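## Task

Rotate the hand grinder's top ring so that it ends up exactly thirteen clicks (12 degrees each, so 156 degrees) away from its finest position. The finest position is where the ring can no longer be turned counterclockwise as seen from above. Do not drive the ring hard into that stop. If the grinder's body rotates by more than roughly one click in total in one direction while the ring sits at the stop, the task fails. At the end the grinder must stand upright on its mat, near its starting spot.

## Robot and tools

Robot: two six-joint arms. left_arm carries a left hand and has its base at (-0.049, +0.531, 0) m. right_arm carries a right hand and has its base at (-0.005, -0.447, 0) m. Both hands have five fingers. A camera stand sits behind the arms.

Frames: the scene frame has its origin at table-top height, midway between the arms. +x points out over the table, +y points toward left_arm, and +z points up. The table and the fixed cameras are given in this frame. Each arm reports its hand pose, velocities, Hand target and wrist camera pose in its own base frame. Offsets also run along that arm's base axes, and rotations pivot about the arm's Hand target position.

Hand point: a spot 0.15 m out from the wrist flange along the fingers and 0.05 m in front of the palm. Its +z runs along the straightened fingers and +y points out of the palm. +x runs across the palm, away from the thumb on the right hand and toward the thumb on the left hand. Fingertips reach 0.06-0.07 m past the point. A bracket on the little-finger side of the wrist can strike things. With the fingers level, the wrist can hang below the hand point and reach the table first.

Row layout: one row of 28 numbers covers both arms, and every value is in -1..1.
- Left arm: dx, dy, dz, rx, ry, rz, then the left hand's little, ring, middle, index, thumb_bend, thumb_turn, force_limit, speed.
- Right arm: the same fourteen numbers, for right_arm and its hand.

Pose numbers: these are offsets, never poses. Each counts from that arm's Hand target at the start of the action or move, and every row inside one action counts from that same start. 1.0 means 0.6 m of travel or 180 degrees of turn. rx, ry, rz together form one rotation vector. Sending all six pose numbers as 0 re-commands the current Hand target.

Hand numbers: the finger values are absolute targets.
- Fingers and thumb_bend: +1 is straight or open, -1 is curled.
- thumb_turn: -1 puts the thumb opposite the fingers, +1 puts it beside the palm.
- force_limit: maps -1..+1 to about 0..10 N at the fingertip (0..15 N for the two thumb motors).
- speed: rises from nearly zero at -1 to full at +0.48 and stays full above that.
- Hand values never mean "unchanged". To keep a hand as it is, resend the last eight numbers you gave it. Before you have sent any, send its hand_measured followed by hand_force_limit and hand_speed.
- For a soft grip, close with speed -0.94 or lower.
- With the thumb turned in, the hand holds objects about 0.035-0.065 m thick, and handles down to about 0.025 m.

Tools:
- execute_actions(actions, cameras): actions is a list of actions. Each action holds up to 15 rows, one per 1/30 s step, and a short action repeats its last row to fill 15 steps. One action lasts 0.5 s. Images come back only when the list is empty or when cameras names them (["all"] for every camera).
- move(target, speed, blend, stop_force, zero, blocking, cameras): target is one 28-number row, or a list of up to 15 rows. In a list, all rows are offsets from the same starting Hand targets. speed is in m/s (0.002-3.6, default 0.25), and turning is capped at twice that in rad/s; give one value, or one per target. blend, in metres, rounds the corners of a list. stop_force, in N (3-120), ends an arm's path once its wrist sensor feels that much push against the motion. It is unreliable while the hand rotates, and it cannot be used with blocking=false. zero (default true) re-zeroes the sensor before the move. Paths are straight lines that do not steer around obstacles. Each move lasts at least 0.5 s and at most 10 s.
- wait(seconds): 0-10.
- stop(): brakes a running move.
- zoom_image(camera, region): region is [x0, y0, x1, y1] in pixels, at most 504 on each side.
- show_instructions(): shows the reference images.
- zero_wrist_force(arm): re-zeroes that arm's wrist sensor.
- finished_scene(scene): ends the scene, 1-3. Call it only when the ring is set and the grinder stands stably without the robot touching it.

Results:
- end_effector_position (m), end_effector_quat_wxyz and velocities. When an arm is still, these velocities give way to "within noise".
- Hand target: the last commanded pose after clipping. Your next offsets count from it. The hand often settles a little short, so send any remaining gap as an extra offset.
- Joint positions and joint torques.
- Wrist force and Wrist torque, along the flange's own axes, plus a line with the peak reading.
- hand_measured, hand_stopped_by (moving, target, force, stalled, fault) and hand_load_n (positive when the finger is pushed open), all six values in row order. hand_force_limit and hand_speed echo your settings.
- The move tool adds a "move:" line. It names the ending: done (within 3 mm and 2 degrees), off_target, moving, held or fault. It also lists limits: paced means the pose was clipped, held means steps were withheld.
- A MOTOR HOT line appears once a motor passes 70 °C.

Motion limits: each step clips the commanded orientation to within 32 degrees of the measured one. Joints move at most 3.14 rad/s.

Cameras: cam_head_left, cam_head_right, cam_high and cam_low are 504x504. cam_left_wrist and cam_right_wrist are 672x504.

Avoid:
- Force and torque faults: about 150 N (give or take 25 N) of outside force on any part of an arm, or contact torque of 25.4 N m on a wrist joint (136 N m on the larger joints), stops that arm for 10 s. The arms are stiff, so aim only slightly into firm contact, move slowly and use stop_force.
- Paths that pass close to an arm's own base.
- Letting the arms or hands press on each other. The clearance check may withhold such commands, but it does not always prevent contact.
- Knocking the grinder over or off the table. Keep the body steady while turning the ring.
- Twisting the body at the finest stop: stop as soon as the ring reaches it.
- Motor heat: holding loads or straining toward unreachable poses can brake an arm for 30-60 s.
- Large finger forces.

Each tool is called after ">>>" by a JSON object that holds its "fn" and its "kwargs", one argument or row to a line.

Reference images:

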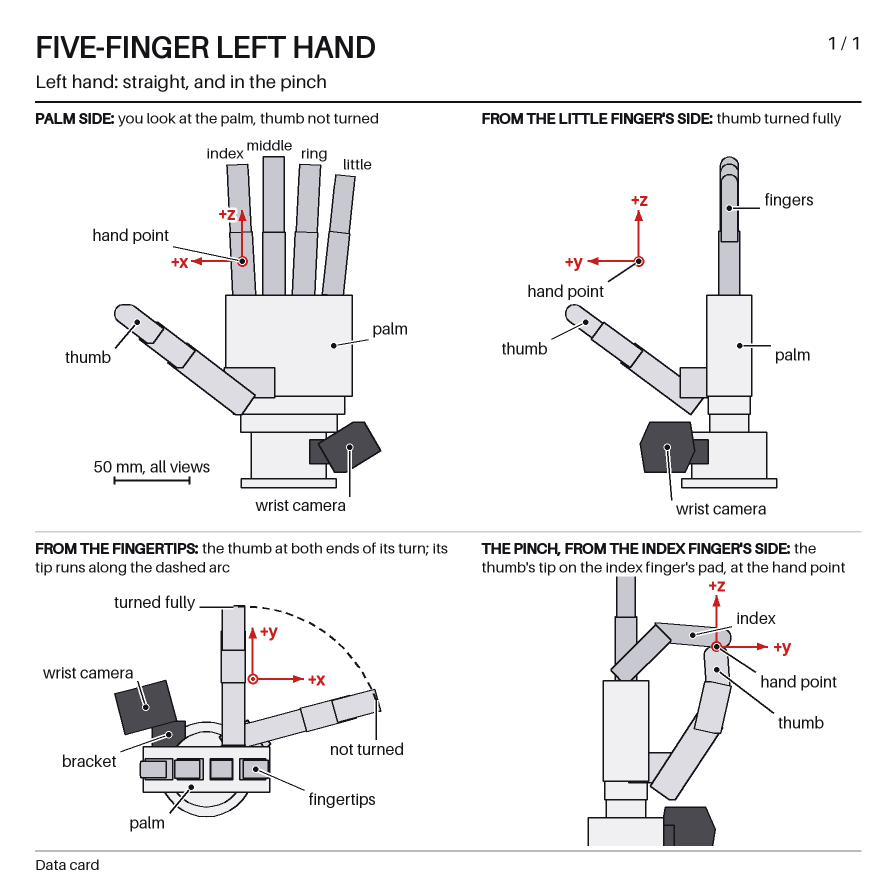

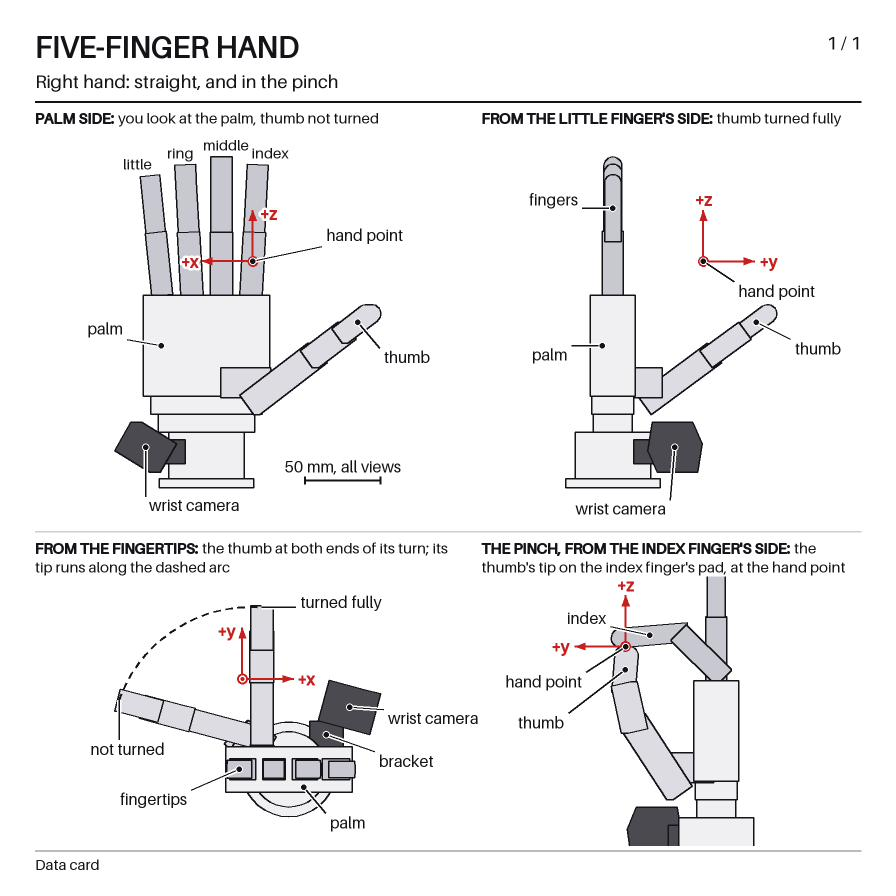

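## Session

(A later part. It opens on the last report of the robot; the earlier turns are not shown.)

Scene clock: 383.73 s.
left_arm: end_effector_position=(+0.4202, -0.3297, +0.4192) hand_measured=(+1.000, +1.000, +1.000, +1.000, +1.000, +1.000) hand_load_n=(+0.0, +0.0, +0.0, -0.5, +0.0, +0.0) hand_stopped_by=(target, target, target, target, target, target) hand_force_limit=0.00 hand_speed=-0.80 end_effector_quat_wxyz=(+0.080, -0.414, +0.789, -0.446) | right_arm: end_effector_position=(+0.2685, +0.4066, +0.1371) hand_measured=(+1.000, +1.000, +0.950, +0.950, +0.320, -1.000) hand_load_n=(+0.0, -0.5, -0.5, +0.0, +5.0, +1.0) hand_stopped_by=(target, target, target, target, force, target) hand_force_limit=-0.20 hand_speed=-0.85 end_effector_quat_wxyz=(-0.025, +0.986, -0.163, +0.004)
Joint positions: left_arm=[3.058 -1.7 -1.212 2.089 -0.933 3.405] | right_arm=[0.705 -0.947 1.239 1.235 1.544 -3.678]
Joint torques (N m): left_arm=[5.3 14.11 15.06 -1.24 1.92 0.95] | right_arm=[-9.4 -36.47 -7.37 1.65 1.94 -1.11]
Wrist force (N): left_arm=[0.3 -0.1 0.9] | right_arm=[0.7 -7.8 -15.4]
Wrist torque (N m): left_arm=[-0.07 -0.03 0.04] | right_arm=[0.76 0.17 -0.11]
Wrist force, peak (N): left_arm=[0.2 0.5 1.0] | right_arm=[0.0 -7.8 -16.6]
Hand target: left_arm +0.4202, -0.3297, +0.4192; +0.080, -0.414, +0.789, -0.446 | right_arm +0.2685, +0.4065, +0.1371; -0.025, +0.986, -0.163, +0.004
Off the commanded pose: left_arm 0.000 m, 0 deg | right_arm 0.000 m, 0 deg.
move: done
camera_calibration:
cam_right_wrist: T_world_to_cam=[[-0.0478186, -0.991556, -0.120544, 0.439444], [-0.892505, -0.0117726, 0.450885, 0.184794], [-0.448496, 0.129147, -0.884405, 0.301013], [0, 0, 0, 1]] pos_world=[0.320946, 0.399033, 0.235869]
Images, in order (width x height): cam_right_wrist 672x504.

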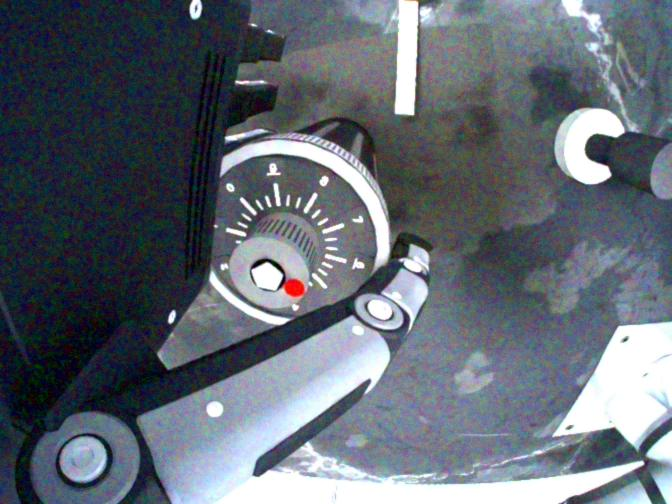

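>>> {"fn": "move", "kwargs": {
  "target": [0,0,0,0,0,0,1,1,1,1,1,1,0,-0.8, 0.0069,-0.0059,0,0,0,0.0667,1,1,0.95,0.95,0.1,-1,-0.2,-0.85],
  "speed": 0.15,
  "cameras": ["cam_right_wrist"]
}}

>>> {"fn": "zoom_image", "kwargs": {
  "camera": "cam_right_wrist",
  "region": [180, 100, 430, 350]
}}

Scene clock: 388.23 s.
left_arm: end_effector_position=(+0.4202, -0.3297, +0.4192) hand_measured=(+1.000, +1.000, +1.000, +1.000, +1.000, +1.000) hand_load_n=(+0.0, +0.0, +0.0, +0.0, +0.0, +0.0) hand_stopped_by=(target, target, target, target, target, target) hand_force_limit=0.00 hand_speed=-0.80 end_effector_quat_wxyz=(+0.080, -0.414, +0.789, -0.446) | right_arm: end_effector_position=(+0.2726, +0.4030, +0.1371) hand_measured=(+1.000, +1.000, +0.950, +0.950, +0.320, -1.000) hand_load_n=(+0.0, +0.0, -0.5, +0.0, +5.0, +1.0) hand_stopped_by=(target, target, target, target, force, target) hand_force_limit=-0.20 hand_speed=-0.85 end_effector_quat_wxyz=(-0.026, +0.998, -0.059, +0.001)
Joint positions: left_arm=[3.058 -1.7 -1.212 2.089 -0.933 3.405] | right_arm=[0.717 -0.942 1.233 1.242 1.536 -3.876]
Joint torques (N m): left_arm=[5.45 13.12 16.06 -1.39 1.93 0.91] | right_arm=[-9.23 -36.77 -11.04 1.46 1.55 -0.91]
Wrist force (N): left_arm=[0.1 0.1 0.7] | right_arm=[1.3 -7.6 -15.3]
Wrist torque (N m): left_arm=[-0.04 0.00 0.02] | right_arm=[0.65 0.16 -0.08]
Wrist force, peak (N): left_arm=[0.1 0.2 1.1] | right_arm=[0.5 -7.5 -17.1]
Hand target: left_arm +0.4202, -0.3297, +0.4192; +0.080, -0.414, +0.789, -0.446 | right_arm +0.2727, +0.4029, +0.1371; -0.026, +0.998, -0.059, +0.002
Off the commanded pose: left_arm 0.000 m, 0 deg | right_arm 0.000 m, 0 deg.
move: done
camera_calibration:
cam_right_wrist: T_world_to_cam=[[0.15947, -0.979813, -0.120566, 0.374846], [-0.87055, -0.197164, 0.450853, 0.257298], [-0.465523, 0.0330609, -0.884418, 0.346645], [0, 0, 0, 1]] pos_world=[0.325585, 0.406548, 0.235769]
Images, in order (width x height): cam_right_wrist 672x504.

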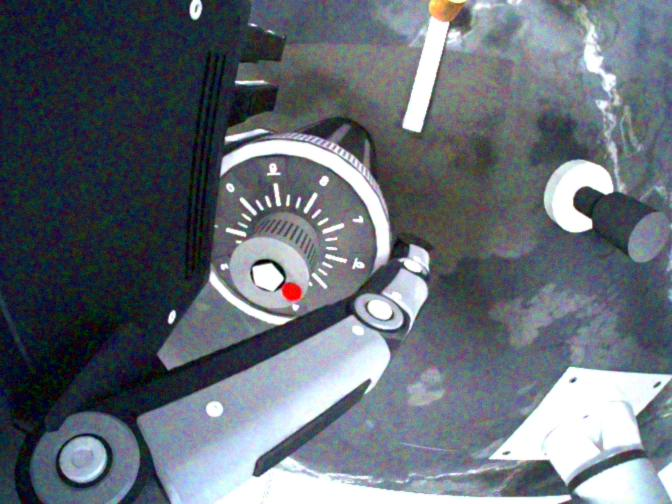

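Scaled by 2.016 from the camera's 672x504 image, which has a finer 960x720 frame.

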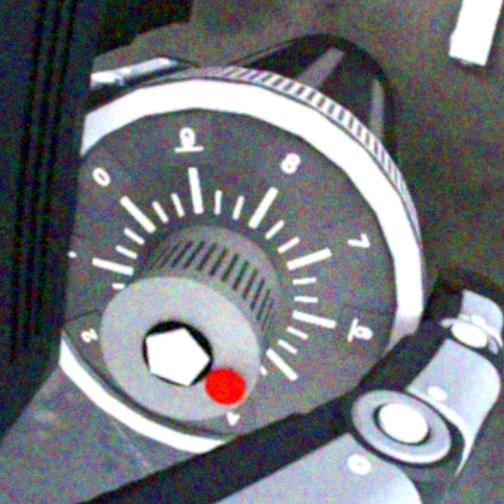

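>>> {"fn": "move", "kwargs": {
  "target": [0,0,0,0,0,0,1,1,1,1,1,1,0,-0.8, 0.0080,-0.0043,0,0,0,0.0667,1,1,0.95,0.95,0.1,-1,-0.2,-0.85],
  "speed": 0.15,
  "cameras": ["cam_right_wrist"]
}}

>>> {"fn": "zoom_image", "kwargs": {
  "camera": "cam_right_wrist",
  "region": [180, 100, 430, 350]
}}

Scene clock: 393.70 s.
left_arm: end_effector_position=(+0.4202, -0.3297, +0.4192) hand_measured=(+1.000, +1.000, +1.000, +1.000, +1.000, +1.000) hand_load_n=(+0.0, +0.0, +0.0, +0.0, +0.0, +0.0) hand_stopped_by=(target, target, target, target, target, target) hand_force_limit=0.00 hand_speed=-0.80 end_effector_quat_wxyz=(+0.080, -0.414, +0.789, -0.446) | right_arm: end_effector_position=(+0.2774, +0.4004, +0.1371) hand_measured=(+1.000, +1.000, +0.950, +0.950, +0.320, -1.000) hand_load_n=(+0.0, +0.0, +0.0, +0.0, +5.0, +1.0) hand_stopped_by=(target, target, target, target, force, target) hand_force_limit=-0.20 hand_speed=-0.85 end_effector_quat_wxyz=(-0.026, +0.999, +0.045, -0.001)
Joint positions: left_arm=[3.058 -1.7 -1.212 2.089 -0.933 3.405] | right_arm=[0.729 -0.94 1.232 1.249 1.53 -4.073]
Joint torques (N m): left_arm=[6.17 13.89 16.1 -0.96 2 0.91] | right_arm=[-10.85 -43.25 0.59 1.06 1.71 -0.79]
Wrist force (N): left_arm=[0.1 0.3 0.8] | right_arm=[1.3 -7.1 -16.2]
Wrist torque (N m): left_arm=[-0.02 0.01 0.02] | right_arm=[0.73 0.25 -0.04]
Wrist force, peak (N): left_arm=[0.1 0.3 1.0] | right_arm=[1.0 -7.7 -16.9]
Hand target: left_arm +0.4202, -0.3297, +0.4192; +0.080, -0.414, +0.789, -0.446 | right_arm +0.2775, +0.4004, +0.1371; -0.026, +0.999, +0.045, -0.001
Off the commanded pose: left_arm 0.000 m, 0 deg | right_arm 0.000 m, 0 deg.
move: done
camera_calibration:
cam_right_wrist: T_world_to_cam=[[0.359771, -0.925226, -0.120508, 0.294128], [-0.810471, -0.373883, 0.450942, 0.315], [-0.462279, -0.0645678, -0.884381, 0.387131], [0, 0, 0, 1]] pos_world=[0.328442, 0.414904, 0.235769]
Images, in order (width x height): cam_right_wrist 672x504.

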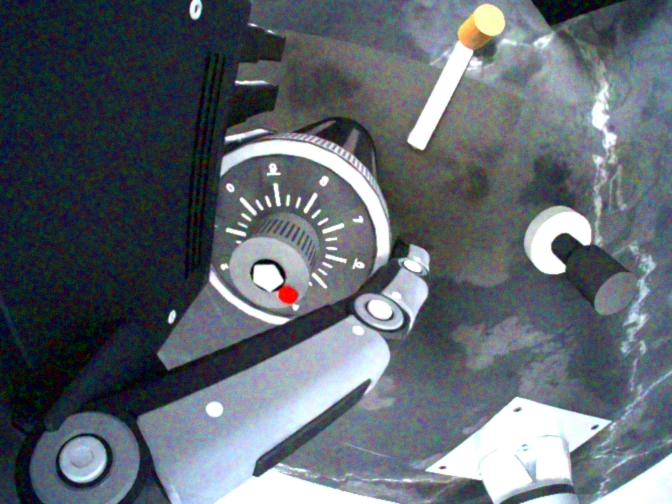

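Scaled by 2.016 from the camera's 672x504 image, which has a finer 960x720 frame.

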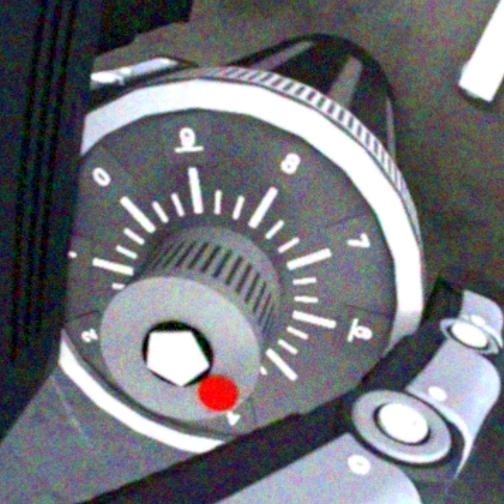

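>>> {"fn": "move", "kwargs": {
  "target": [0,0,0,0,0,0,1,1,1,1,1,1,0,-0.8, 0.0087,-0.0026,0,0,0,0.0667,1,1,0.95,0.95,0.1,-1,-0.2,-0.85],
  "speed": 0.15,
  "cameras": ["cam_right_wrist"]
}}

>>> {"fn": "zoom_image", "kwargs": {
  "camera": "cam_right_wrist",
  "region": [180, 100, 430, 350]
}}

Scene clock: 402.20 s.
left_arm: end_effector_position=(+0.4202, -0.3297, +0.4192) hand_measured=(+1.000, +1.000, +1.000, +1.000, +1.000, +1.000) hand_load_n=(+0.0, +0.0, +0.0, +0.0, +0.0, +0.0) hand_stopped_by=(target, target, target, target, target, target) hand_force_limit=0.00 hand_speed=-0.80 end_effector_quat_wxyz=(+0.080, -0.414, +0.789, -0.446) | right_arm: end_effector_position=(+0.2826, +0.3988, +0.1371) hand_measured=(+1.000, +1.000, +0.950, +0.950, +0.320, -1.000) hand_load_n=(+0.0, +0.0, -0.5, +0.0, +5.0, +0.5) hand_stopped_by=(target, target, target, target, force, target) hand_force_limit=-0.20 hand_speed=-0.85 end_effector_quat_wxyz=(-0.025, +0.988, +0.150, -0.004)
Joint positions: left_arm=[3.058 -1.7 -1.212 2.089 -0.933 3.405] | right_arm=[0.741 -0.942 1.236 1.254 1.524 -4.272]
Joint torques (N m): left_arm=[4.25 14.88 15.37 -1.13 2.3 0.84] | right_arm=[-10.58 -40.8 -10.08 1.86 1.02 -0.95]
Wrist force (N): left_arm=[0.1 0.1 1.0] | right_arm=[1.9 -6.9 -15.7]
Wrist torque (N m): left_arm=[-0.05 0.01 0.01] | right_arm=[0.71 0.22 -0.06]
Wrist force, peak (N): left_arm=[0.1 0.1 1.2] | right_arm=[1.4 -7.2 -17.1]
Hand target: left_arm +0.4202, -0.3297, +0.4192; +0.080, -0.414, +0.789, -0.446 | right_arm +0.2827, +0.3988, +0.1371; -0.025, +0.988, +0.150, -0.004
Off the commanded pose: left_arm 0.000 m, 0 deg | right_arm 0.000 m, 0 deg.
move: done
camera_calibration:
cam_right_wrist: T_world_to_cam=[[0.544381, -0.830141, -0.120477, 0.200696], [-0.714968, -0.534297, 0.450941, 0.355611], [-0.438715, -0.159347, -0.884386, 0.420574], [0, 0, 0, 1]] pos_world=[0.329507, 0.423626, 0.235769]
Images, in order (width x height): cam_right_wrist 672x504.

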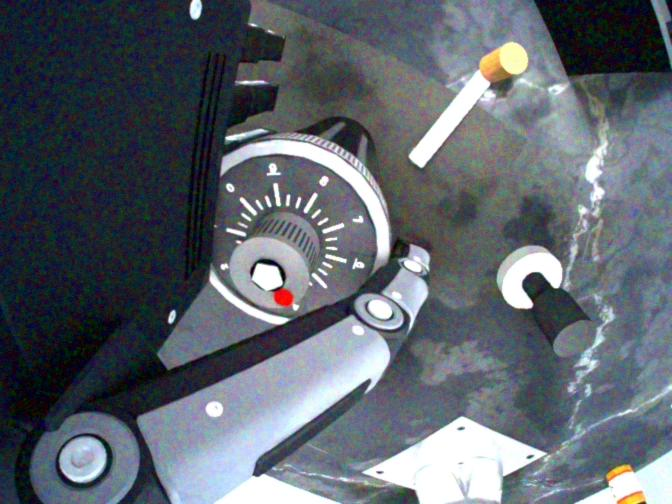

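Scaled by 2.016 from the camera's 672x504 image, which has a finer 960x720 frame.

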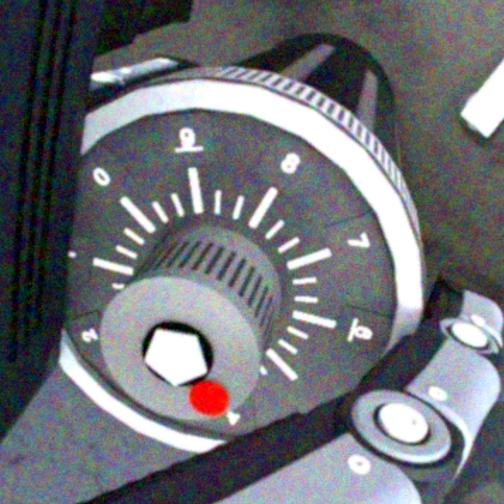

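>>> {"fn": "move", "kwargs": {
  "target": [0,0,0,0,0,0,1,1,1,1,1,1,0,-0.8, 0.0090,-0.0007,0,0,0,0.0667,1,1,0.95,0.95,0.1,-1,-0.2,-0.85],
  "speed": 0.15,
  "cameras": ["cam_right_wrist"]
}}

>>> {"fn": "zoom_image", "kwargs": {
  "camera": "cam_right_wrist",
  "region": [180, 100, 430, 350]
}}

Scene clock: 407.50 s.
left_arm: end_effector_position=(+0.4202, -0.3297, +0.4192) hand_measured=(+1.000, +1.000, +1.000, +1.000, +1.000, +1.000) hand_load_n=(+0.0, +0.0, +0.0, +0.0, +0.0, +0.0) hand_stopped_by=(target, target, target, target, target, target) hand_force_limit=0.00 hand_speed=-0.80 end_effector_quat_wxyz=(+0.080, -0.414, +0.789, -0.446) | right_arm: end_effector_position=(+0.2880, +0.3984, +0.1371) hand_measured=(+1.000, +1.000, +0.950, +0.950, +0.320, -1.000) hand_load_n=(+0.0, +0.0, -0.5, +0.0, +5.0, +0.5) hand_stopped_by=(target, target, target, target, force, target) hand_force_limit=-0.20 hand_speed=-0.85 end_effector_quat_wxyz=(-0.025, +0.967, +0.252, -0.007)
Joint positions: left_arm=[3.058 -1.7 -1.212 2.089 -0.933 3.405] | right_arm=[0.751 -0.946 1.246 1.259 1.521 -4.471]
Joint torques (N m): left_arm=[4.72 14.66 16.23 -0.94 2.28 0.72] | right_arm=[-9.7 -35.83 -15.26 2 0.36 -0.82]
Wrist force (N): left_arm=[0.2 0.2 0.8] | right_arm=[2.0 -6.4 -14.0]
Wrist torque (N m): left_arm=[-0.02 -0.02 0.02] | right_arm=[0.63 0.24 -0.07]
Wrist force, peak (N): left_arm=[0.1 0.2 1.1] | right_arm=[1.6 -7.1 -16.4]
Hand target: left_arm +0.4202, -0.3297, +0.4192; +0.080, -0.414, +0.789, -0.446 | right_arm +0.2881, +0.3984, +0.1371; -0.025, +0.967, +0.252, -0.006
Off the commanded pose: left_arm 0.000 m, 0 deg | right_arm 0.000 m, 0 deg.
move: done
camera_calibration:
cam_right_wrist: T_world_to_cam=[[0.705128, -0.698755, -0.120566, 0.098771], [-0.588186, -0.671353, 0.450914, 0.377252], [-0.396021, -0.247036, -0.884387, 0.445471], [0, 0, 0, 1]] pos_world=[0.328664, 0.432334, 0.235769]
Images, in order (width x height): cam_right_wrist 672x504.

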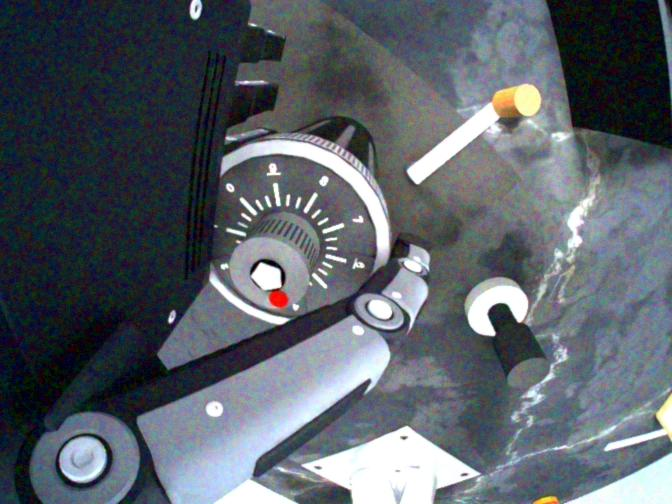

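Scaled by 2.016 from the camera's 672x504 image, which has a finer 960x720 frame.

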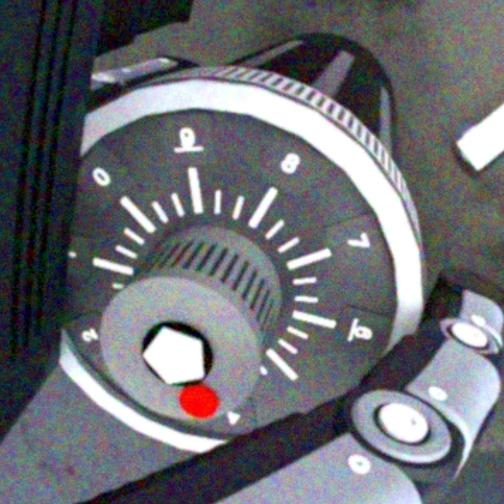

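>>> {"fn": "move", "kwargs": {
  "target": [0,0,0,0,0,0,1,1,1,1,1,1,0,-0.8, 0.0090,0.0012,-0.0001,0,0,0.0667,1,1,0.95,0.95,0.1,-1,-0.2,-0.85],
  "speed": 0.15,
  "cameras": ["cam_right_wrist"]
}}

>>> {"fn": "zoom_image", "kwargs": {
  "camera": "cam_right_wrist",
  "region": [180, 100, 430, 350]
}}

Scene clock: 411.50 s.
left_arm: end_effector_position=(+0.4202, -0.3297, +0.4192) hand_measured=(+1.000, +1.000, +1.000, +1.000, +1.000, +1.000) hand_load_n=(+0.0, +0.0, +0.0, +0.0, +0.0, -0.5) hand_stopped_by=(target, target, target, target, target, target) hand_force_limit=0.00 hand_speed=-0.80 end_effector_quat_wxyz=(+0.080, -0.414, +0.789, -0.446) | right_arm: end_effector_position=(+0.2934, +0.3991, +0.1370) hand_measured=(+1.000, +1.000, +0.950, +0.950, +0.320, -1.000) hand_load_n=(+0.0, +0.0, +0.0, +0.0, +5.0, +0.5) hand_stopped_by=(target, target, target, target, force, target) hand_force_limit=-0.20 hand_speed=-0.85 end_effector_quat_wxyz=(-0.024, +0.936, +0.352, -0.009)
Joint positions: left_arm=[3.058 -1.7 -1.212 2.089 -0.933 3.405] | right_arm=[0.76 -0.953 1.26 1.261 1.52 -4.672]
Joint torques (N m): left_arm=[5.59 14.13 16.45 -0.95 2.03 0.75] | right_arm=[-8.68 -35.53 -18.46 1.62 0.19 -0.94]
Wrist force (N): left_arm=[0.0 0.2 0.8] | right_arm=[2.2 -5.4 -15.4]
Wrist torque (N m): left_arm=[-0.02 0.01 0.01] | right_arm=[0.74 0.25 -0.03]
Wrist force, peak (N): left_arm=[-0.1 0.2 1.0] | right_arm=[1.9 -6.2 -15.9]
Hand target: left_arm +0.4202, -0.3297, +0.4192; +0.080, -0.414, +0.789, -0.446 | right_arm +0.2935, +0.3991, +0.1370; -0.024, +0.936, +0.352, -0.009
Off the commanded pose: left_arm 0.000 m, 0 deg | right_arm 0.000 m, 0 deg.
move: done
camera_calibration:
cam_right_wrist: T_world_to_cam=[[0.835052, -0.536807, -0.120527, -0.0073217], [-0.435717, -0.779025, 0.450856, 0.379259], [-0.335916, -0.323972, -0.884422, 0.460914], [0, 0, 0, 1]] pos_world=[0.326192, 0.440845, 0.235769]
Images, in order (width x height): cam_right_wrist 672x504.

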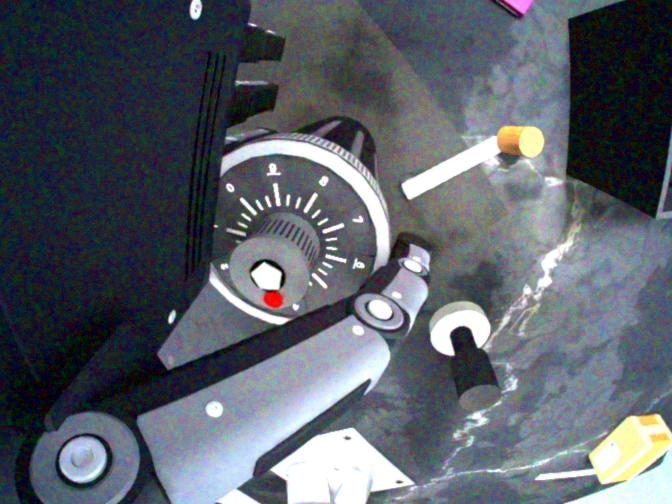

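Scaled by 2.016 from the camera's 672x504 image, which has a finer 960x720 frame.

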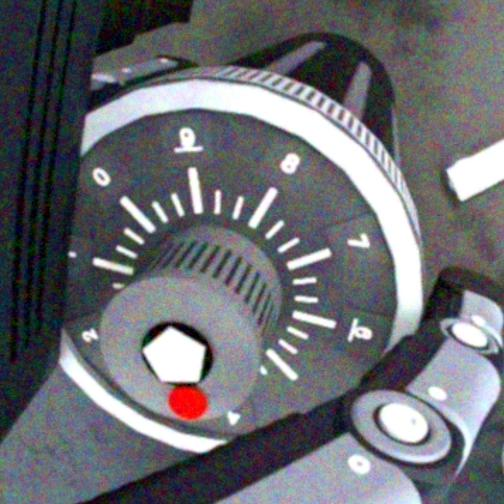

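>>> {"fn": "move", "kwargs": {
  "target": [0,0,0,0,0,0,1,1,1,1,1,1,0,-0.8, 0.0085,0.0030,0,0,0,0.0667,1,1,0.95,0.95,0.1,-1,-0.2,-0.85],
  "speed": 0.15,
  "cameras": ["cam_right_wrist"]
}}

>>> {"fn": "zoom_image", "kwargs": {
  "camera": "cam_right_wrist",
  "region": [180, 100, 430, 350]
}}

Scene clock: 421.43 s.
left_arm: end_effector_position=(+0.4202, -0.3297, +0.4192) hand_measured=(+1.000, +1.000, +1.000, +1.000, +1.000, +1.000) hand_load_n=(+0.0, +0.0, +0.0, +0.0, +0.0, -0.5) hand_stopped_by=(target, target, target, target, target, target) hand_force_limit=0.00 hand_speed=-0.80 end_effector_quat_wxyz=(+0.080, -0.414, +0.789, -0.446) | right_arm: end_effector_position=(+0.2985, +0.4009, +0.1370) hand_measured=(+1.000, +1.000, +0.950, +0.950, +0.320, -1.000) hand_load_n=(+0.0, +0.0, -0.5, +0.0, +5.5, +0.0) hand_stopped_by=(target, target, target, target, force, target) hand_force_limit=-0.20 hand_speed=-0.85 end_effector_quat_wxyz=(-0.023, +0.894, +0.448, -0.012)
Joint positions: left_arm=[3.058 -1.7 -1.212 2.089 -0.933 3.405] | right_arm=[0.767 -0.962 1.279 1.263 1.52 -4.875]
Joint torques (N m): left_arm=[5.01 14.51 16.37 -0.87 2.22 0.78] | right_arm=[-7.73 -33.1 -20.03 1 -0.01 -0.98]
Wrist force (N): left_arm=[0.0 0.1 0.9] | right_arm=[2.1 -5.0 -14.5]
Wrist torque (N m): left_arm=[-0.05 0.02 0.01] | right_arm=[0.65 0.28 -0.04]
Wrist force, peak (N): left_arm=[-0.2 0.4 1.1] | right_arm=[2.0 -6.0 -16.5]
Hand target: left_arm +0.4202, -0.3297, +0.4192; +0.080, -0.414, +0.789, -0.446 | right_arm +0.2986, +0.4009, +0.1370; -0.023, +0.894, +0.448, -0.011
Off the commanded pose: left_arm 0.000 m, 0 deg | right_arm 0.000 m, 0 deg.
move: done
camera_calibration:
cam_right_wrist: T_world_to_cam=[[0.928453, -0.351375, -0.120457, -0.112858], [-0.264143, -0.852557, 0.450972, 0.361042], [-0.261156, -0.386888, -0.884372, 0.466075], [0, 0, 0, 1]] pos_world=[0.321868, 0.448472, 0.235769]
Images, in order (width x height): cam_right_wrist 672x504.

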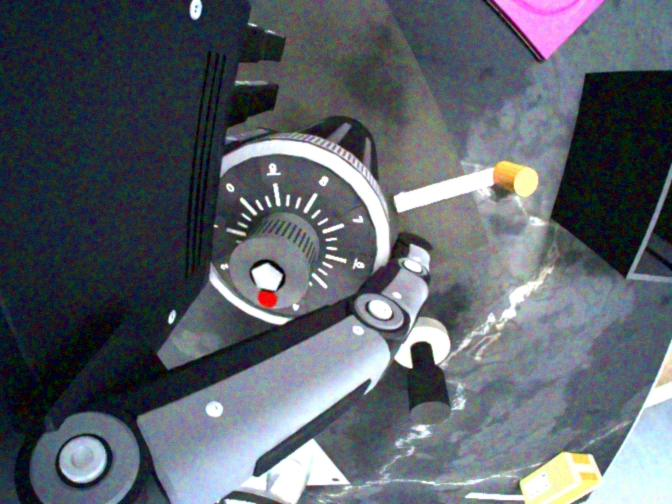

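Scaled by 2.016 from the camera's 672x504 image, which has a finer 960x720 frame.

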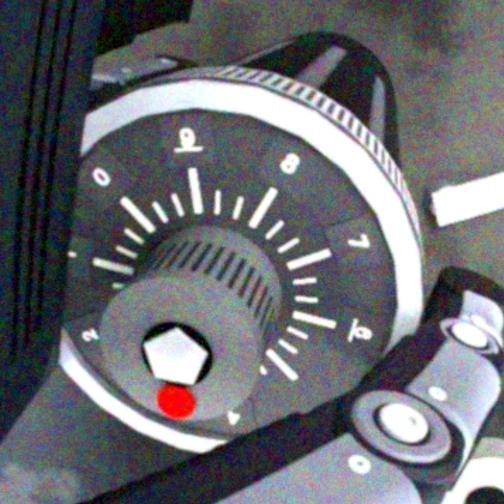

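>>> {"fn": "move", "kwargs": {
  "target": [0,0,0,0,0,0,1,1,1,1,1,1,0,-0.8, 0.0077,0.0047,0,0,0,0.0667,1,1,0.95,0.95,0.1,-1,-0.2,-0.85],
  "speed": 0.15,
  "cameras": ["cam_right_wrist"]
}}

>>> {"fn": "zoom_image", "kwargs": {
  "camera": "cam_right_wrist",
  "region": [180, 100, 430, 350]
}}

Scene clock: 426.53 s.
left_arm: end_effector_position=(+0.4202, -0.3297, +0.4192) hand_measured=(+1.000, +1.000, +1.000, +1.000, +1.000, +1.000) hand_load_n=(+0.0, +0.0, +0.0, +0.0, +0.0, +0.0) hand_stopped_by=(target, target, target, target, target, target) hand_force_limit=0.00 hand_speed=-0.80 end_effector_quat_wxyz=(+0.080, -0.414, +0.789, -0.446) | right_arm: end_effector_position=(+0.3031, +0.4037, +0.1370) hand_measured=(+1.000, +1.000, +0.950, +0.950, +0.320, -1.000) hand_load_n=(+0.0, +0.0, +0.0, +0.0, +5.5, +0.5) hand_stopped_by=(target, target, target, target, force, target) hand_force_limit=-0.20 hand_speed=-0.85 end_effector_quat_wxyz=(-0.022, +0.842, +0.539, -0.014)
Joint positions: left_arm=[3.058 -1.7 -1.212 2.089 -0.933 3.405] | right_arm=[0.771 -0.974 1.301 1.263 1.523 -5.08]
Joint torques (N m): left_arm=[4.48 13.42 17.76 -0.83 1.92 0.7] | right_arm=[-6.22 -32.69 -22.25 -1.15 -0.35 -1.32]
Wrist force (N): left_arm=[0.1 0.3 0.8] | right_arm=[2.0 -4.5 -14.0]
Wrist torque (N m): left_arm=[-0.02 0.01 0.01] | right_arm=[0.53 0.28 -0.03]
Wrist force, peak (N): left_arm=[-0.1 0.3 1.1] | right_arm=[2.1 -5.4 -16.0]
Hand target: left_arm +0.4202, -0.3297, +0.4192; +0.080, -0.414, +0.789, -0.446 | right_arm +0.3032, +0.4037, +0.1370; -0.022, +0.842, +0.539, -0.014
Off the commanded pose: left_arm 0.000 m, 0 deg | right_arm 0.000 m, 0 deg.
move: done
camera_calibration:
cam_right_wrist: T_world_to_cam=[[0.981245, -0.150469, -0.120484, -0.213252], [-0.0809479, -0.888909, 0.450875, 0.323846], [-0.174942, -0.432667, -0.884418, 0.460729], [0, 0, 0, 1]] pos_world=[0.316068, 0.455124, 0.235769]
Images, in order (width x height): cam_right_wrist 672x504.

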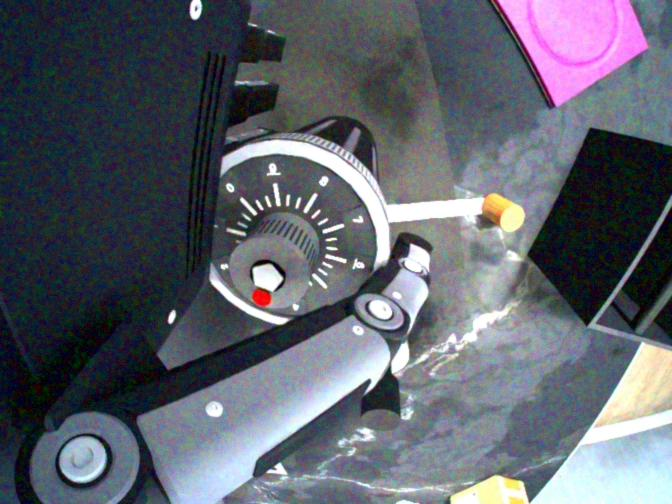

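Scaled by 2.016 from the camera's 672x504 image, which has a finer 960x720 frame.

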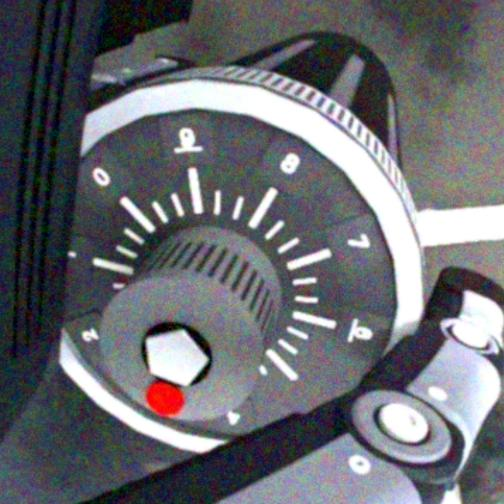

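>>> {"fn": "move", "kwargs": {
  "target": [0,0,0,0,0,0,1,1,1,1,1,1,0,-0.8, 0.0066,0.0062,0,0,0,0.0667,1,1,0.95,0.95,0.1,-1,-0.2,-0.85],
  "speed": 0.15,
  "cameras": ["cam_right_wrist"]
}}

>>> {"fn": "zoom_image", "kwargs": {
  "camera": "cam_right_wrist",
  "region": [180, 100, 430, 350]
}}

Scene clock: 430.40 s.
left_arm: end_effector_position=(+0.4202, -0.3297, +0.4192) hand_measured=(+1.000, +1.000, +1.000, +1.000, +1.000, +1.000) hand_load_n=(+0.0, +0.0, +0.0, +0.0, +0.0, -0.5) hand_stopped_by=(target, target, target, target, target, target) hand_force_limit=0.00 hand_speed=-0.80 end_effector_quat_wxyz=(+0.080, -0.414, +0.789, -0.446) | right_arm: end_effector_position=(+0.3071, +0.4074, +0.1370) hand_measured=(+1.000, +1.000, +0.950, +0.950, +0.320, -1.000) hand_load_n=(+0.0, +0.0, +0.0, +0.0, +5.0, +0.5) hand_stopped_by=(target, target, target, target, force, target) hand_force_limit=-0.20 hand_speed=-0.85 end_effector_quat_wxyz=(-0.020, +0.781, +0.624, -0.016)
Joint positions: left_arm=[3.058 -1.7 -1.212 2.089 -0.933 3.405] | right_arm=[0.774 -0.987 1.325 1.261 1.528 -5.287]
Joint torques (N m): left_arm=[4.82 14.43 17.28 -0.85 1.79 0.54] | right_arm=[-9.31 -31.77 -24.05 -0.77 -0.62 -1.4]
Wrist force (N): left_arm=[0.2 0.1 0.8] | right_arm=[2.0 -3.6 -13.0]
Wrist torque (N m): left_arm=[-0.04 -0.01 0.02] | right_arm=[0.47 0.25 0.02]
Wrist force, peak (N): left_arm=[0.0 0.0 1.2] | right_arm=[1.9 -4.7 -14.5]
Hand target: left_arm +0.4202, -0.3297, +0.4192; +0.080, -0.414, +0.789, -0.446 | right_arm +0.3072, +0.4074, +0.1370; -0.020, +0.781, +0.624, -0.016
Off the commanded pose: left_arm 0.000 m, 0 deg | right_arm 0.000 m, 0 deg.
move: done
camera_calibration:
cam_right_wrist: T_world_to_cam=[[0.991082, 0.0568747, -0.120504, -0.304083], [0.105684, -0.886304, 0.450883, 0.269088], [-0.0811596, -0.459598, -0.884411, 0.445199], [0, 0, 0, 1]] pos_world=[0.309065, 0.460401, 0.235769]
Images, in order (width x height): cam_right_wrist 672x504.

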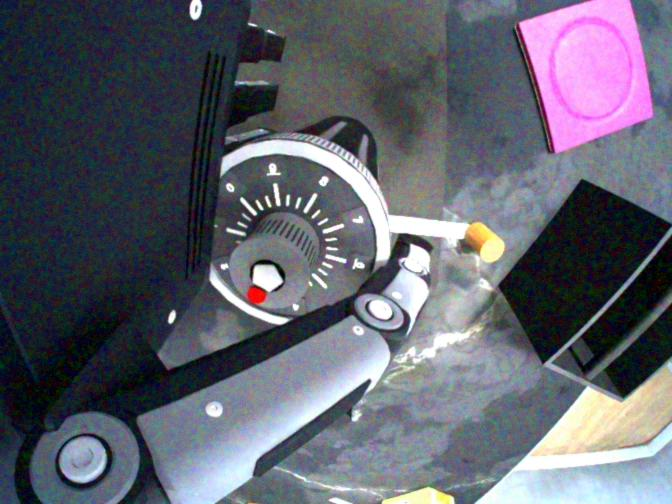

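Scaled by 2.016 from the camera's 672x504 image, which has a finer 960x720 frame.

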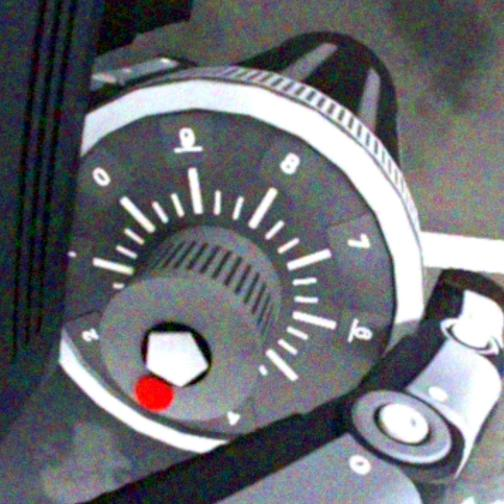

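>>> {"fn": "move", "kwargs": {
  "target": [0,0,0,0,0,0,1,1,1,1,1,1,0,-0.8, 0.0051,0.0075,-0.0001,0,0,0.0667,1,1,0.95,0.95,0.1,-1,-0.2,-0.85],
  "speed": 0.15,
  "cameras": ["cam_right_wrist"]
}}

>>> {"fn": "zoom_image", "kwargs": {
  "camera": "cam_right_wrist",
  "region": [180, 100, 430, 350]
}}

Scene clock: 434.97 s.
left_arm: end_effector_position=(+0.4202, -0.3297, +0.4192) hand_measured=(+1.000, +1.000, +1.000, +1.000, +1.000, +1.000) hand_load_n=(+0.0, +0.0, +0.0, -0.5, +0.0, -0.5) hand_stopped_by=(target, target, target, target, target, target) hand_force_limit=0.00 hand_speed=-0.80 end_effector_quat_wxyz=(+0.080, -0.414, +0.789, -0.446) | right_arm: end_effector_position=(+0.3102, +0.4119, +0.1370) hand_measured=(+1.000, +1.000, +0.950, +0.950, +0.320, -1.000) hand_load_n=(+0.0, +0.0, +0.0, +0.0, +5.5, +0.5) hand_stopped_by=(target, target, target, target, force, target) hand_force_limit=-0.20 hand_speed=-0.85 end_effector_quat_wxyz=(-0.018, +0.712, +0.702, -0.018)
Joint positions: left_arm=[3.058 -1.7 -1.212 2.089 -0.933 3.405] | right_arm=[0.773 -1.001 1.35 1.258 1.535 -5.497]
Joint torques (N m): left_arm=[4.95 14.48 17.96 -0.57 2.15 0.54] | right_arm=[-10.09 -29.68 -23.23 -0.39 -0.77 -1.32]
Wrist force (N): left_arm=[0.1 0.4 0.9] | right_arm=[1.8 -3.3 -13.0]
Wrist torque (N m): left_arm=[0.00 -0.01 0.01] | right_arm=[0.39 0.27 0.02]
Wrist force, peak (N): left_arm=[0.1 0.0 1.2] | right_arm=[1.8 -3.7 -13.9]
Hand target: left_arm +0.4202, -0.3297, +0.4192; +0.080, -0.414, +0.789, -0.446 | right_arm +0.3102, +0.4119, +0.1370; -0.018, +0.711, +0.702, -0.018
Off the commanded pose: left_arm 0.000 m, 0 deg | right_arm 0.000 m, 0 deg.
move: done
camera_calibration:
cam_right_wrist: T_world_to_cam=[[0.957576, 0.261753, -0.120552, -0.381427], [0.287727, -0.844964, 0.450832, 0.199257], [0.0161445, -0.466392, -0.884431, 0.420024], [0, 0, 0, 1]] pos_world=[0.301133, 0.4641, 0.235669]
Images, in order (width x height): cam_right_wrist 672x504.

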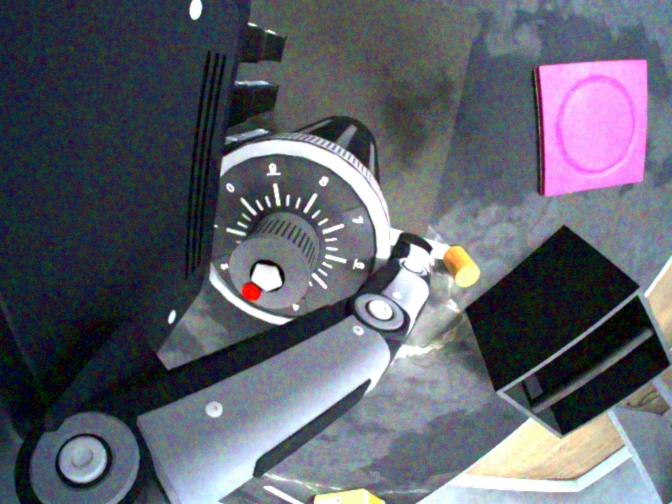

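Scaled by 2.016 from the camera's 672x504 image, which has a finer 960x720 frame.

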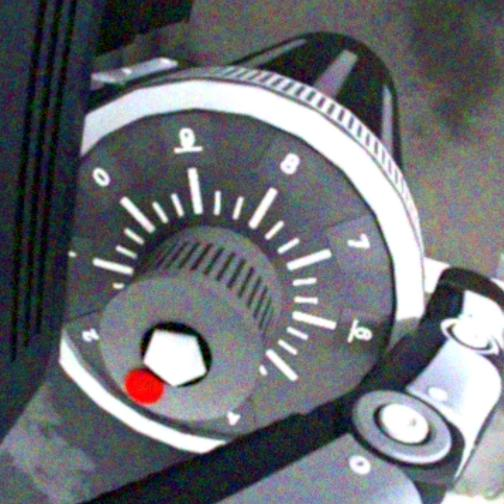

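>>> {"fn": "move", "kwargs": {
  "target": [0,0,0,0,0,0,1,1,1,1,1,1,0,-0.8, 0.0035,0.0084,-0.0002,0,0,0.0667,1,1,0.95,0.95,0.1,-1,-0.2,-0.85],
  "speed": 0.15,
  "cameras": ["cam_right_wrist"]
}}

>>> {"fn": "zoom_image", "kwargs": {
  "camera": "cam_right_wrist",
  "region": [180, 100, 430, 350]
}}

Scene clock: 439.07 s.
left_arm: end_effector_position=(+0.4202, -0.3297, +0.4192) hand_measured=(+1.000, +1.000, +1.000, +1.000, +1.000, +1.000) hand_load_n=(+0.0, +0.0, +0.0, +0.0, +0.0, +0.0) hand_stopped_by=(target, target, target, target, target, target) hand_force_limit=0.00 hand_speed=-0.80 end_effector_quat_wxyz=(+0.080, -0.414, +0.789, -0.446) | right_arm: end_effector_position=(+0.3123, +0.4169, +0.1368) hand_measured=(+1.000, +1.000, +0.950, +0.950, +0.320, -1.000) hand_load_n=(+0.5, +0.0, +0.0, +0.0, +5.5, +0.5) hand_stopped_by=(target, target, target, target, force, target) hand_force_limit=-0.20 hand_speed=-0.85 end_effector_quat_wxyz=(-0.016, +0.634, +0.773, -0.020)
Joint positions: left_arm=[3.058 -1.7 -1.212 2.089 -0.933 3.405] | right_arm=[0.77 -1.016 1.375 1.254 1.543 -5.71]
Joint torques (N m): left_arm=[3.39 14.6 17.33 -0.66 1.78 0.83] | right_arm=[-3.57 -28 -22.35 -0.28 -0.91 -1.24]
Wrist force (N): left_arm=[0.0 0.2 1.0] | right_arm=[1.8 -3.3 -15.5]
Wrist torque (N m): left_arm=[-0.03 0.02 0.01] | right_arm=[0.38 0.27 0.00]
Wrist force, peak (N): left_arm=[0.0 0.3 1.1] | right_arm=[2.0 -3.4 -15.6]
Hand target: left_arm +0.4202, -0.3297, +0.4192; +0.080, -0.414, +0.789, -0.446 | right_arm +0.3123, +0.4170, +0.1368; -0.016, +0.634, +0.773, -0.020
Off the commanded pose: left_arm 0.000 m, 0 deg | right_arm 0.000 m, 0 deg.
move: done
camera_calibration:
cam_right_wrist: T_world_to_cam=[[0.88222, 0.45515, -0.120526, -0.44185], [0.457127, -0.766669, 0.450836, 0.117421], [0.112795, -0.452833, -0.884432, 0.386418], [0, 0, 0, 1]] pos_world=[0.292546, 0.466114, 0.235569]
Images, in order (width x height): cam_right_wrist 672x504.

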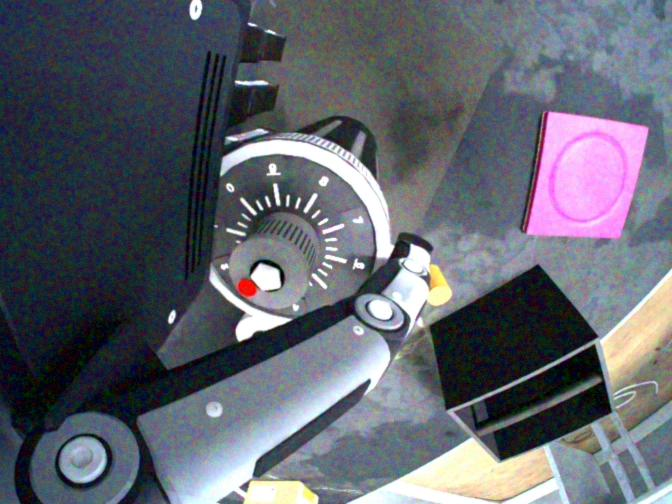

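Scaled by 2.016 from the camera's 672x504 image, which has a finer 960x720 frame.

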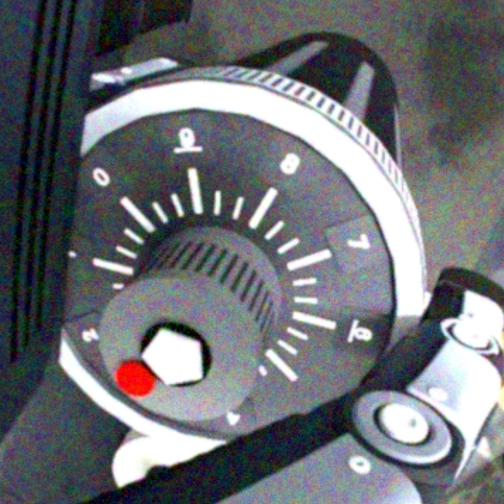

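>>> {"fn": "move", "kwargs": {
  "target": [0,0,0,0,0,0,1,1,1,1,1,1,0,-0.8, 0.0017,0.0089,0,0,0,0.0667,1,1,0.95,0.95,0.1,-1,-0.2,-0.85],
  "speed": 0.15,
  "cameras": ["cam_right_wrist"]
}}

>>> {"fn": "zoom_image", "kwargs": {
  "camera": "cam_right_wrist",
  "region": [180, 100, 430, 350]
}}

Scene clock: 443.83 s.
left_arm: end_effector_position=(+0.4202, -0.3297, +0.4192) hand_measured=(+1.000, +1.000, +1.000, +1.000, +1.000, +1.000) hand_load_n=(+0.0, -0.5, +0.0, +0.0, +0.5, +0.0) hand_stopped_by=(target, target, target, target, target, target) hand_force_limit=0.00 hand_speed=-0.80 end_effector_quat_wxyz=(+0.080, -0.414, +0.789, -0.446) | right_arm: end_effector_position=(+0.3134, +0.4222, +0.1368) hand_measured=(+1.000, +1.000, +0.950, +0.950, +0.320, -1.000) hand_load_n=(+0.0, +0.0, +0.0, +0.0, +6.0, +0.5) hand_stopped_by=(target, target, target, target, force, target) hand_force_limit=-0.20 hand_speed=-0.85 end_effector_quat_wxyz=(-0.014, +0.550, +0.835, -0.021)
Joint positions: left_arm=[3.058 -1.7 -1.212 2.089 -0.933 3.405] | right_arm=[0.765 -1.03 1.4 1.249 1.553 -5.925]
Joint torques (N m): left_arm=[3.27 15.78 17.98 -0.56 1.74 0.4] | right_arm=[0.97 -28.73 -21.88 0.25 -0.94 -1.28]
Wrist force (N): left_arm=[-0.1 0.2 1.0] | right_arm=[1.9 -2.5 -14.9]
Wrist torque (N m): left_arm=[-0.04 0.03 0.00] | right_arm=[0.34 0.20 0.02]
Wrist force, peak (N): left_arm=[0.1 0.3 1.1] | right_arm=[2.0 -3.4 -15.5]
Hand target: left_arm +0.4202, -0.3297, +0.4192; +0.080, -0.414, +0.789, -0.446 | right_arm +0.3134, +0.4223, +0.1368; -0.014, +0.550, +0.835, -0.021
Off the commanded pose: left_arm 0.000 m, 0 deg | right_arm 0.000 m, 0 deg.
move: done
camera_calibration:
cam_right_wrist: T_world_to_cam=[[0.768262, 0.628688, -0.12052, -0.482803], [0.606593, -0.654842, 0.450807, 0.0270334], [0.204495, -0.419444, -0.884448, 0.345914], [0, 0, 0, 1]] pos_world=[0.283784, 0.466327, 0.235569]
Images, in order (width x height): cam_right_wrist 672x504.

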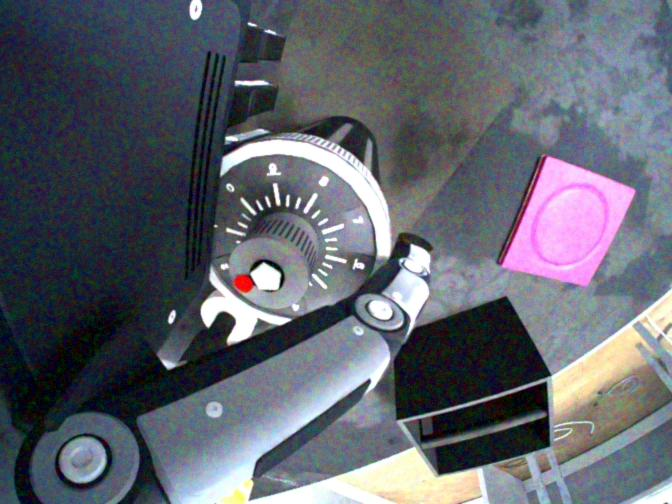

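Scaled by 2.016 from the camera's 672x504 image, which has a finer 960x720 frame.

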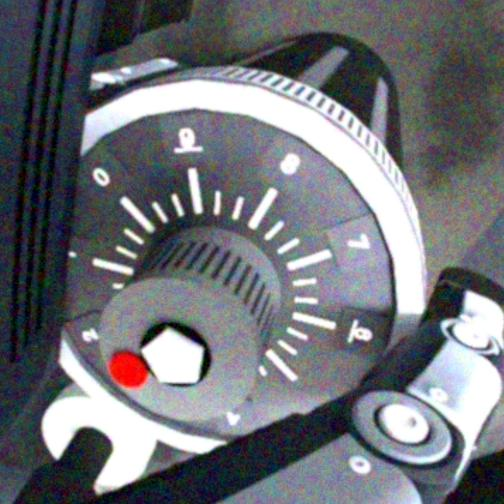

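>>> {"fn": "move", "kwargs": {
  "target": [0,0,0,0,0,0,1,1,1,1,1,1,0,-0.8, -0.0002,0.0090,0,0,0,0.0667,1,1,0.95,0.95,0.1,-1,-0.2,-0.85],
  "speed": 0.15,
  "cameras": ["cam_right_wrist"]
}}

>>> {"fn": "zoom_image", "kwargs": {
  "camera": "cam_right_wrist",
  "region": [180, 100, 430, 350]
}}

Scene clock: 450.23 s.
left_arm: end_effector_position=(+0.4202, -0.3297, +0.4192) hand_measured=(+1.000, +1.000, +1.000, +1.000, +1.000, +1.000) hand_load_n=(+0.0, +0.0, +0.0, +0.0, +0.0, +0.0) hand_stopped_by=(target, target, target, target, target, target) hand_force_limit=0.00 hand_speed=-0.80 end_effector_quat_wxyz=(+0.080, -0.414, +0.789, -0.446) | right_arm: end_effector_position=(+0.3133, +0.4276, +0.1368) hand_measured=(+1.000, +1.000, +0.950, +0.950, +0.320, -1.000) hand_load_n=(+0.0, +0.0, +0.0, +0.0, +6.0, +0.5) hand_stopped_by=(target, target, target, target, force, target) hand_force_limit=-0.20 hand_speed=-0.85 end_effector_quat_wxyz=(-0.012, +0.460, +0.888, -0.023)
Joint positions: left_arm=[3.058 -1.7 -1.212 2.089 -0.933 3.405] | right_arm=[0.756 -1.043 1.422 1.243 1.564 -6.142]
Joint torques (N m): left_arm=[3.52 15.78 16.94 -0.56 2.16 0.3] | right_arm=[5.04 -28.71 -20.2 0.82 -0.93 -1.31]
Wrist force (N): left_arm=[-0.1 0.1 0.8] | right_arm=[1.5 -2.2 -13.8]
Wrist torque (N m): left_arm=[-0.04 0.02 0.01] | right_arm=[0.22 0.19 -0.01]
Wrist force, peak (N): left_arm=[0.0 0.3 1.2] | right_arm=[1.8 -2.7 -15.4]
Hand target: left_arm +0.4202, -0.3297, +0.4192; +0.080, -0.414, +0.789, -0.446 | right_arm +0.3132, +0.4277, +0.1368; -0.012, +0.460, +0.888, -0.023
Off the commanded pose: left_arm 0.000 m, 0 deg | right_arm 0.000 m, 0 deg.
move: done
camera_calibration:
cam_right_wrist: T_world_to_cam=[[0.620696, 0.774741, -0.120469, -0.502337], [0.72951, -0.514355, 0.450837, -0.0680537], [0.287319, -0.367716, -0.884439, 0.300081], [0, 0, 0, 1]] pos_world=[0.275225, 0.464522, 0.235569]
Images, in order (width x height): cam_right_wrist 672x504.

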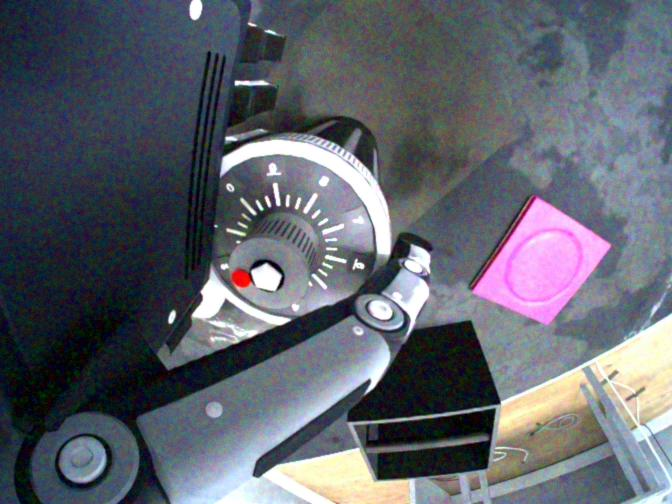

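Scaled by 2.016 from the camera's 672x504 image, which has a finer 960x720 frame.

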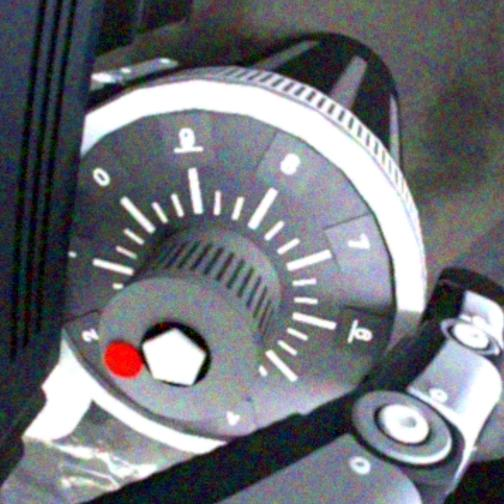

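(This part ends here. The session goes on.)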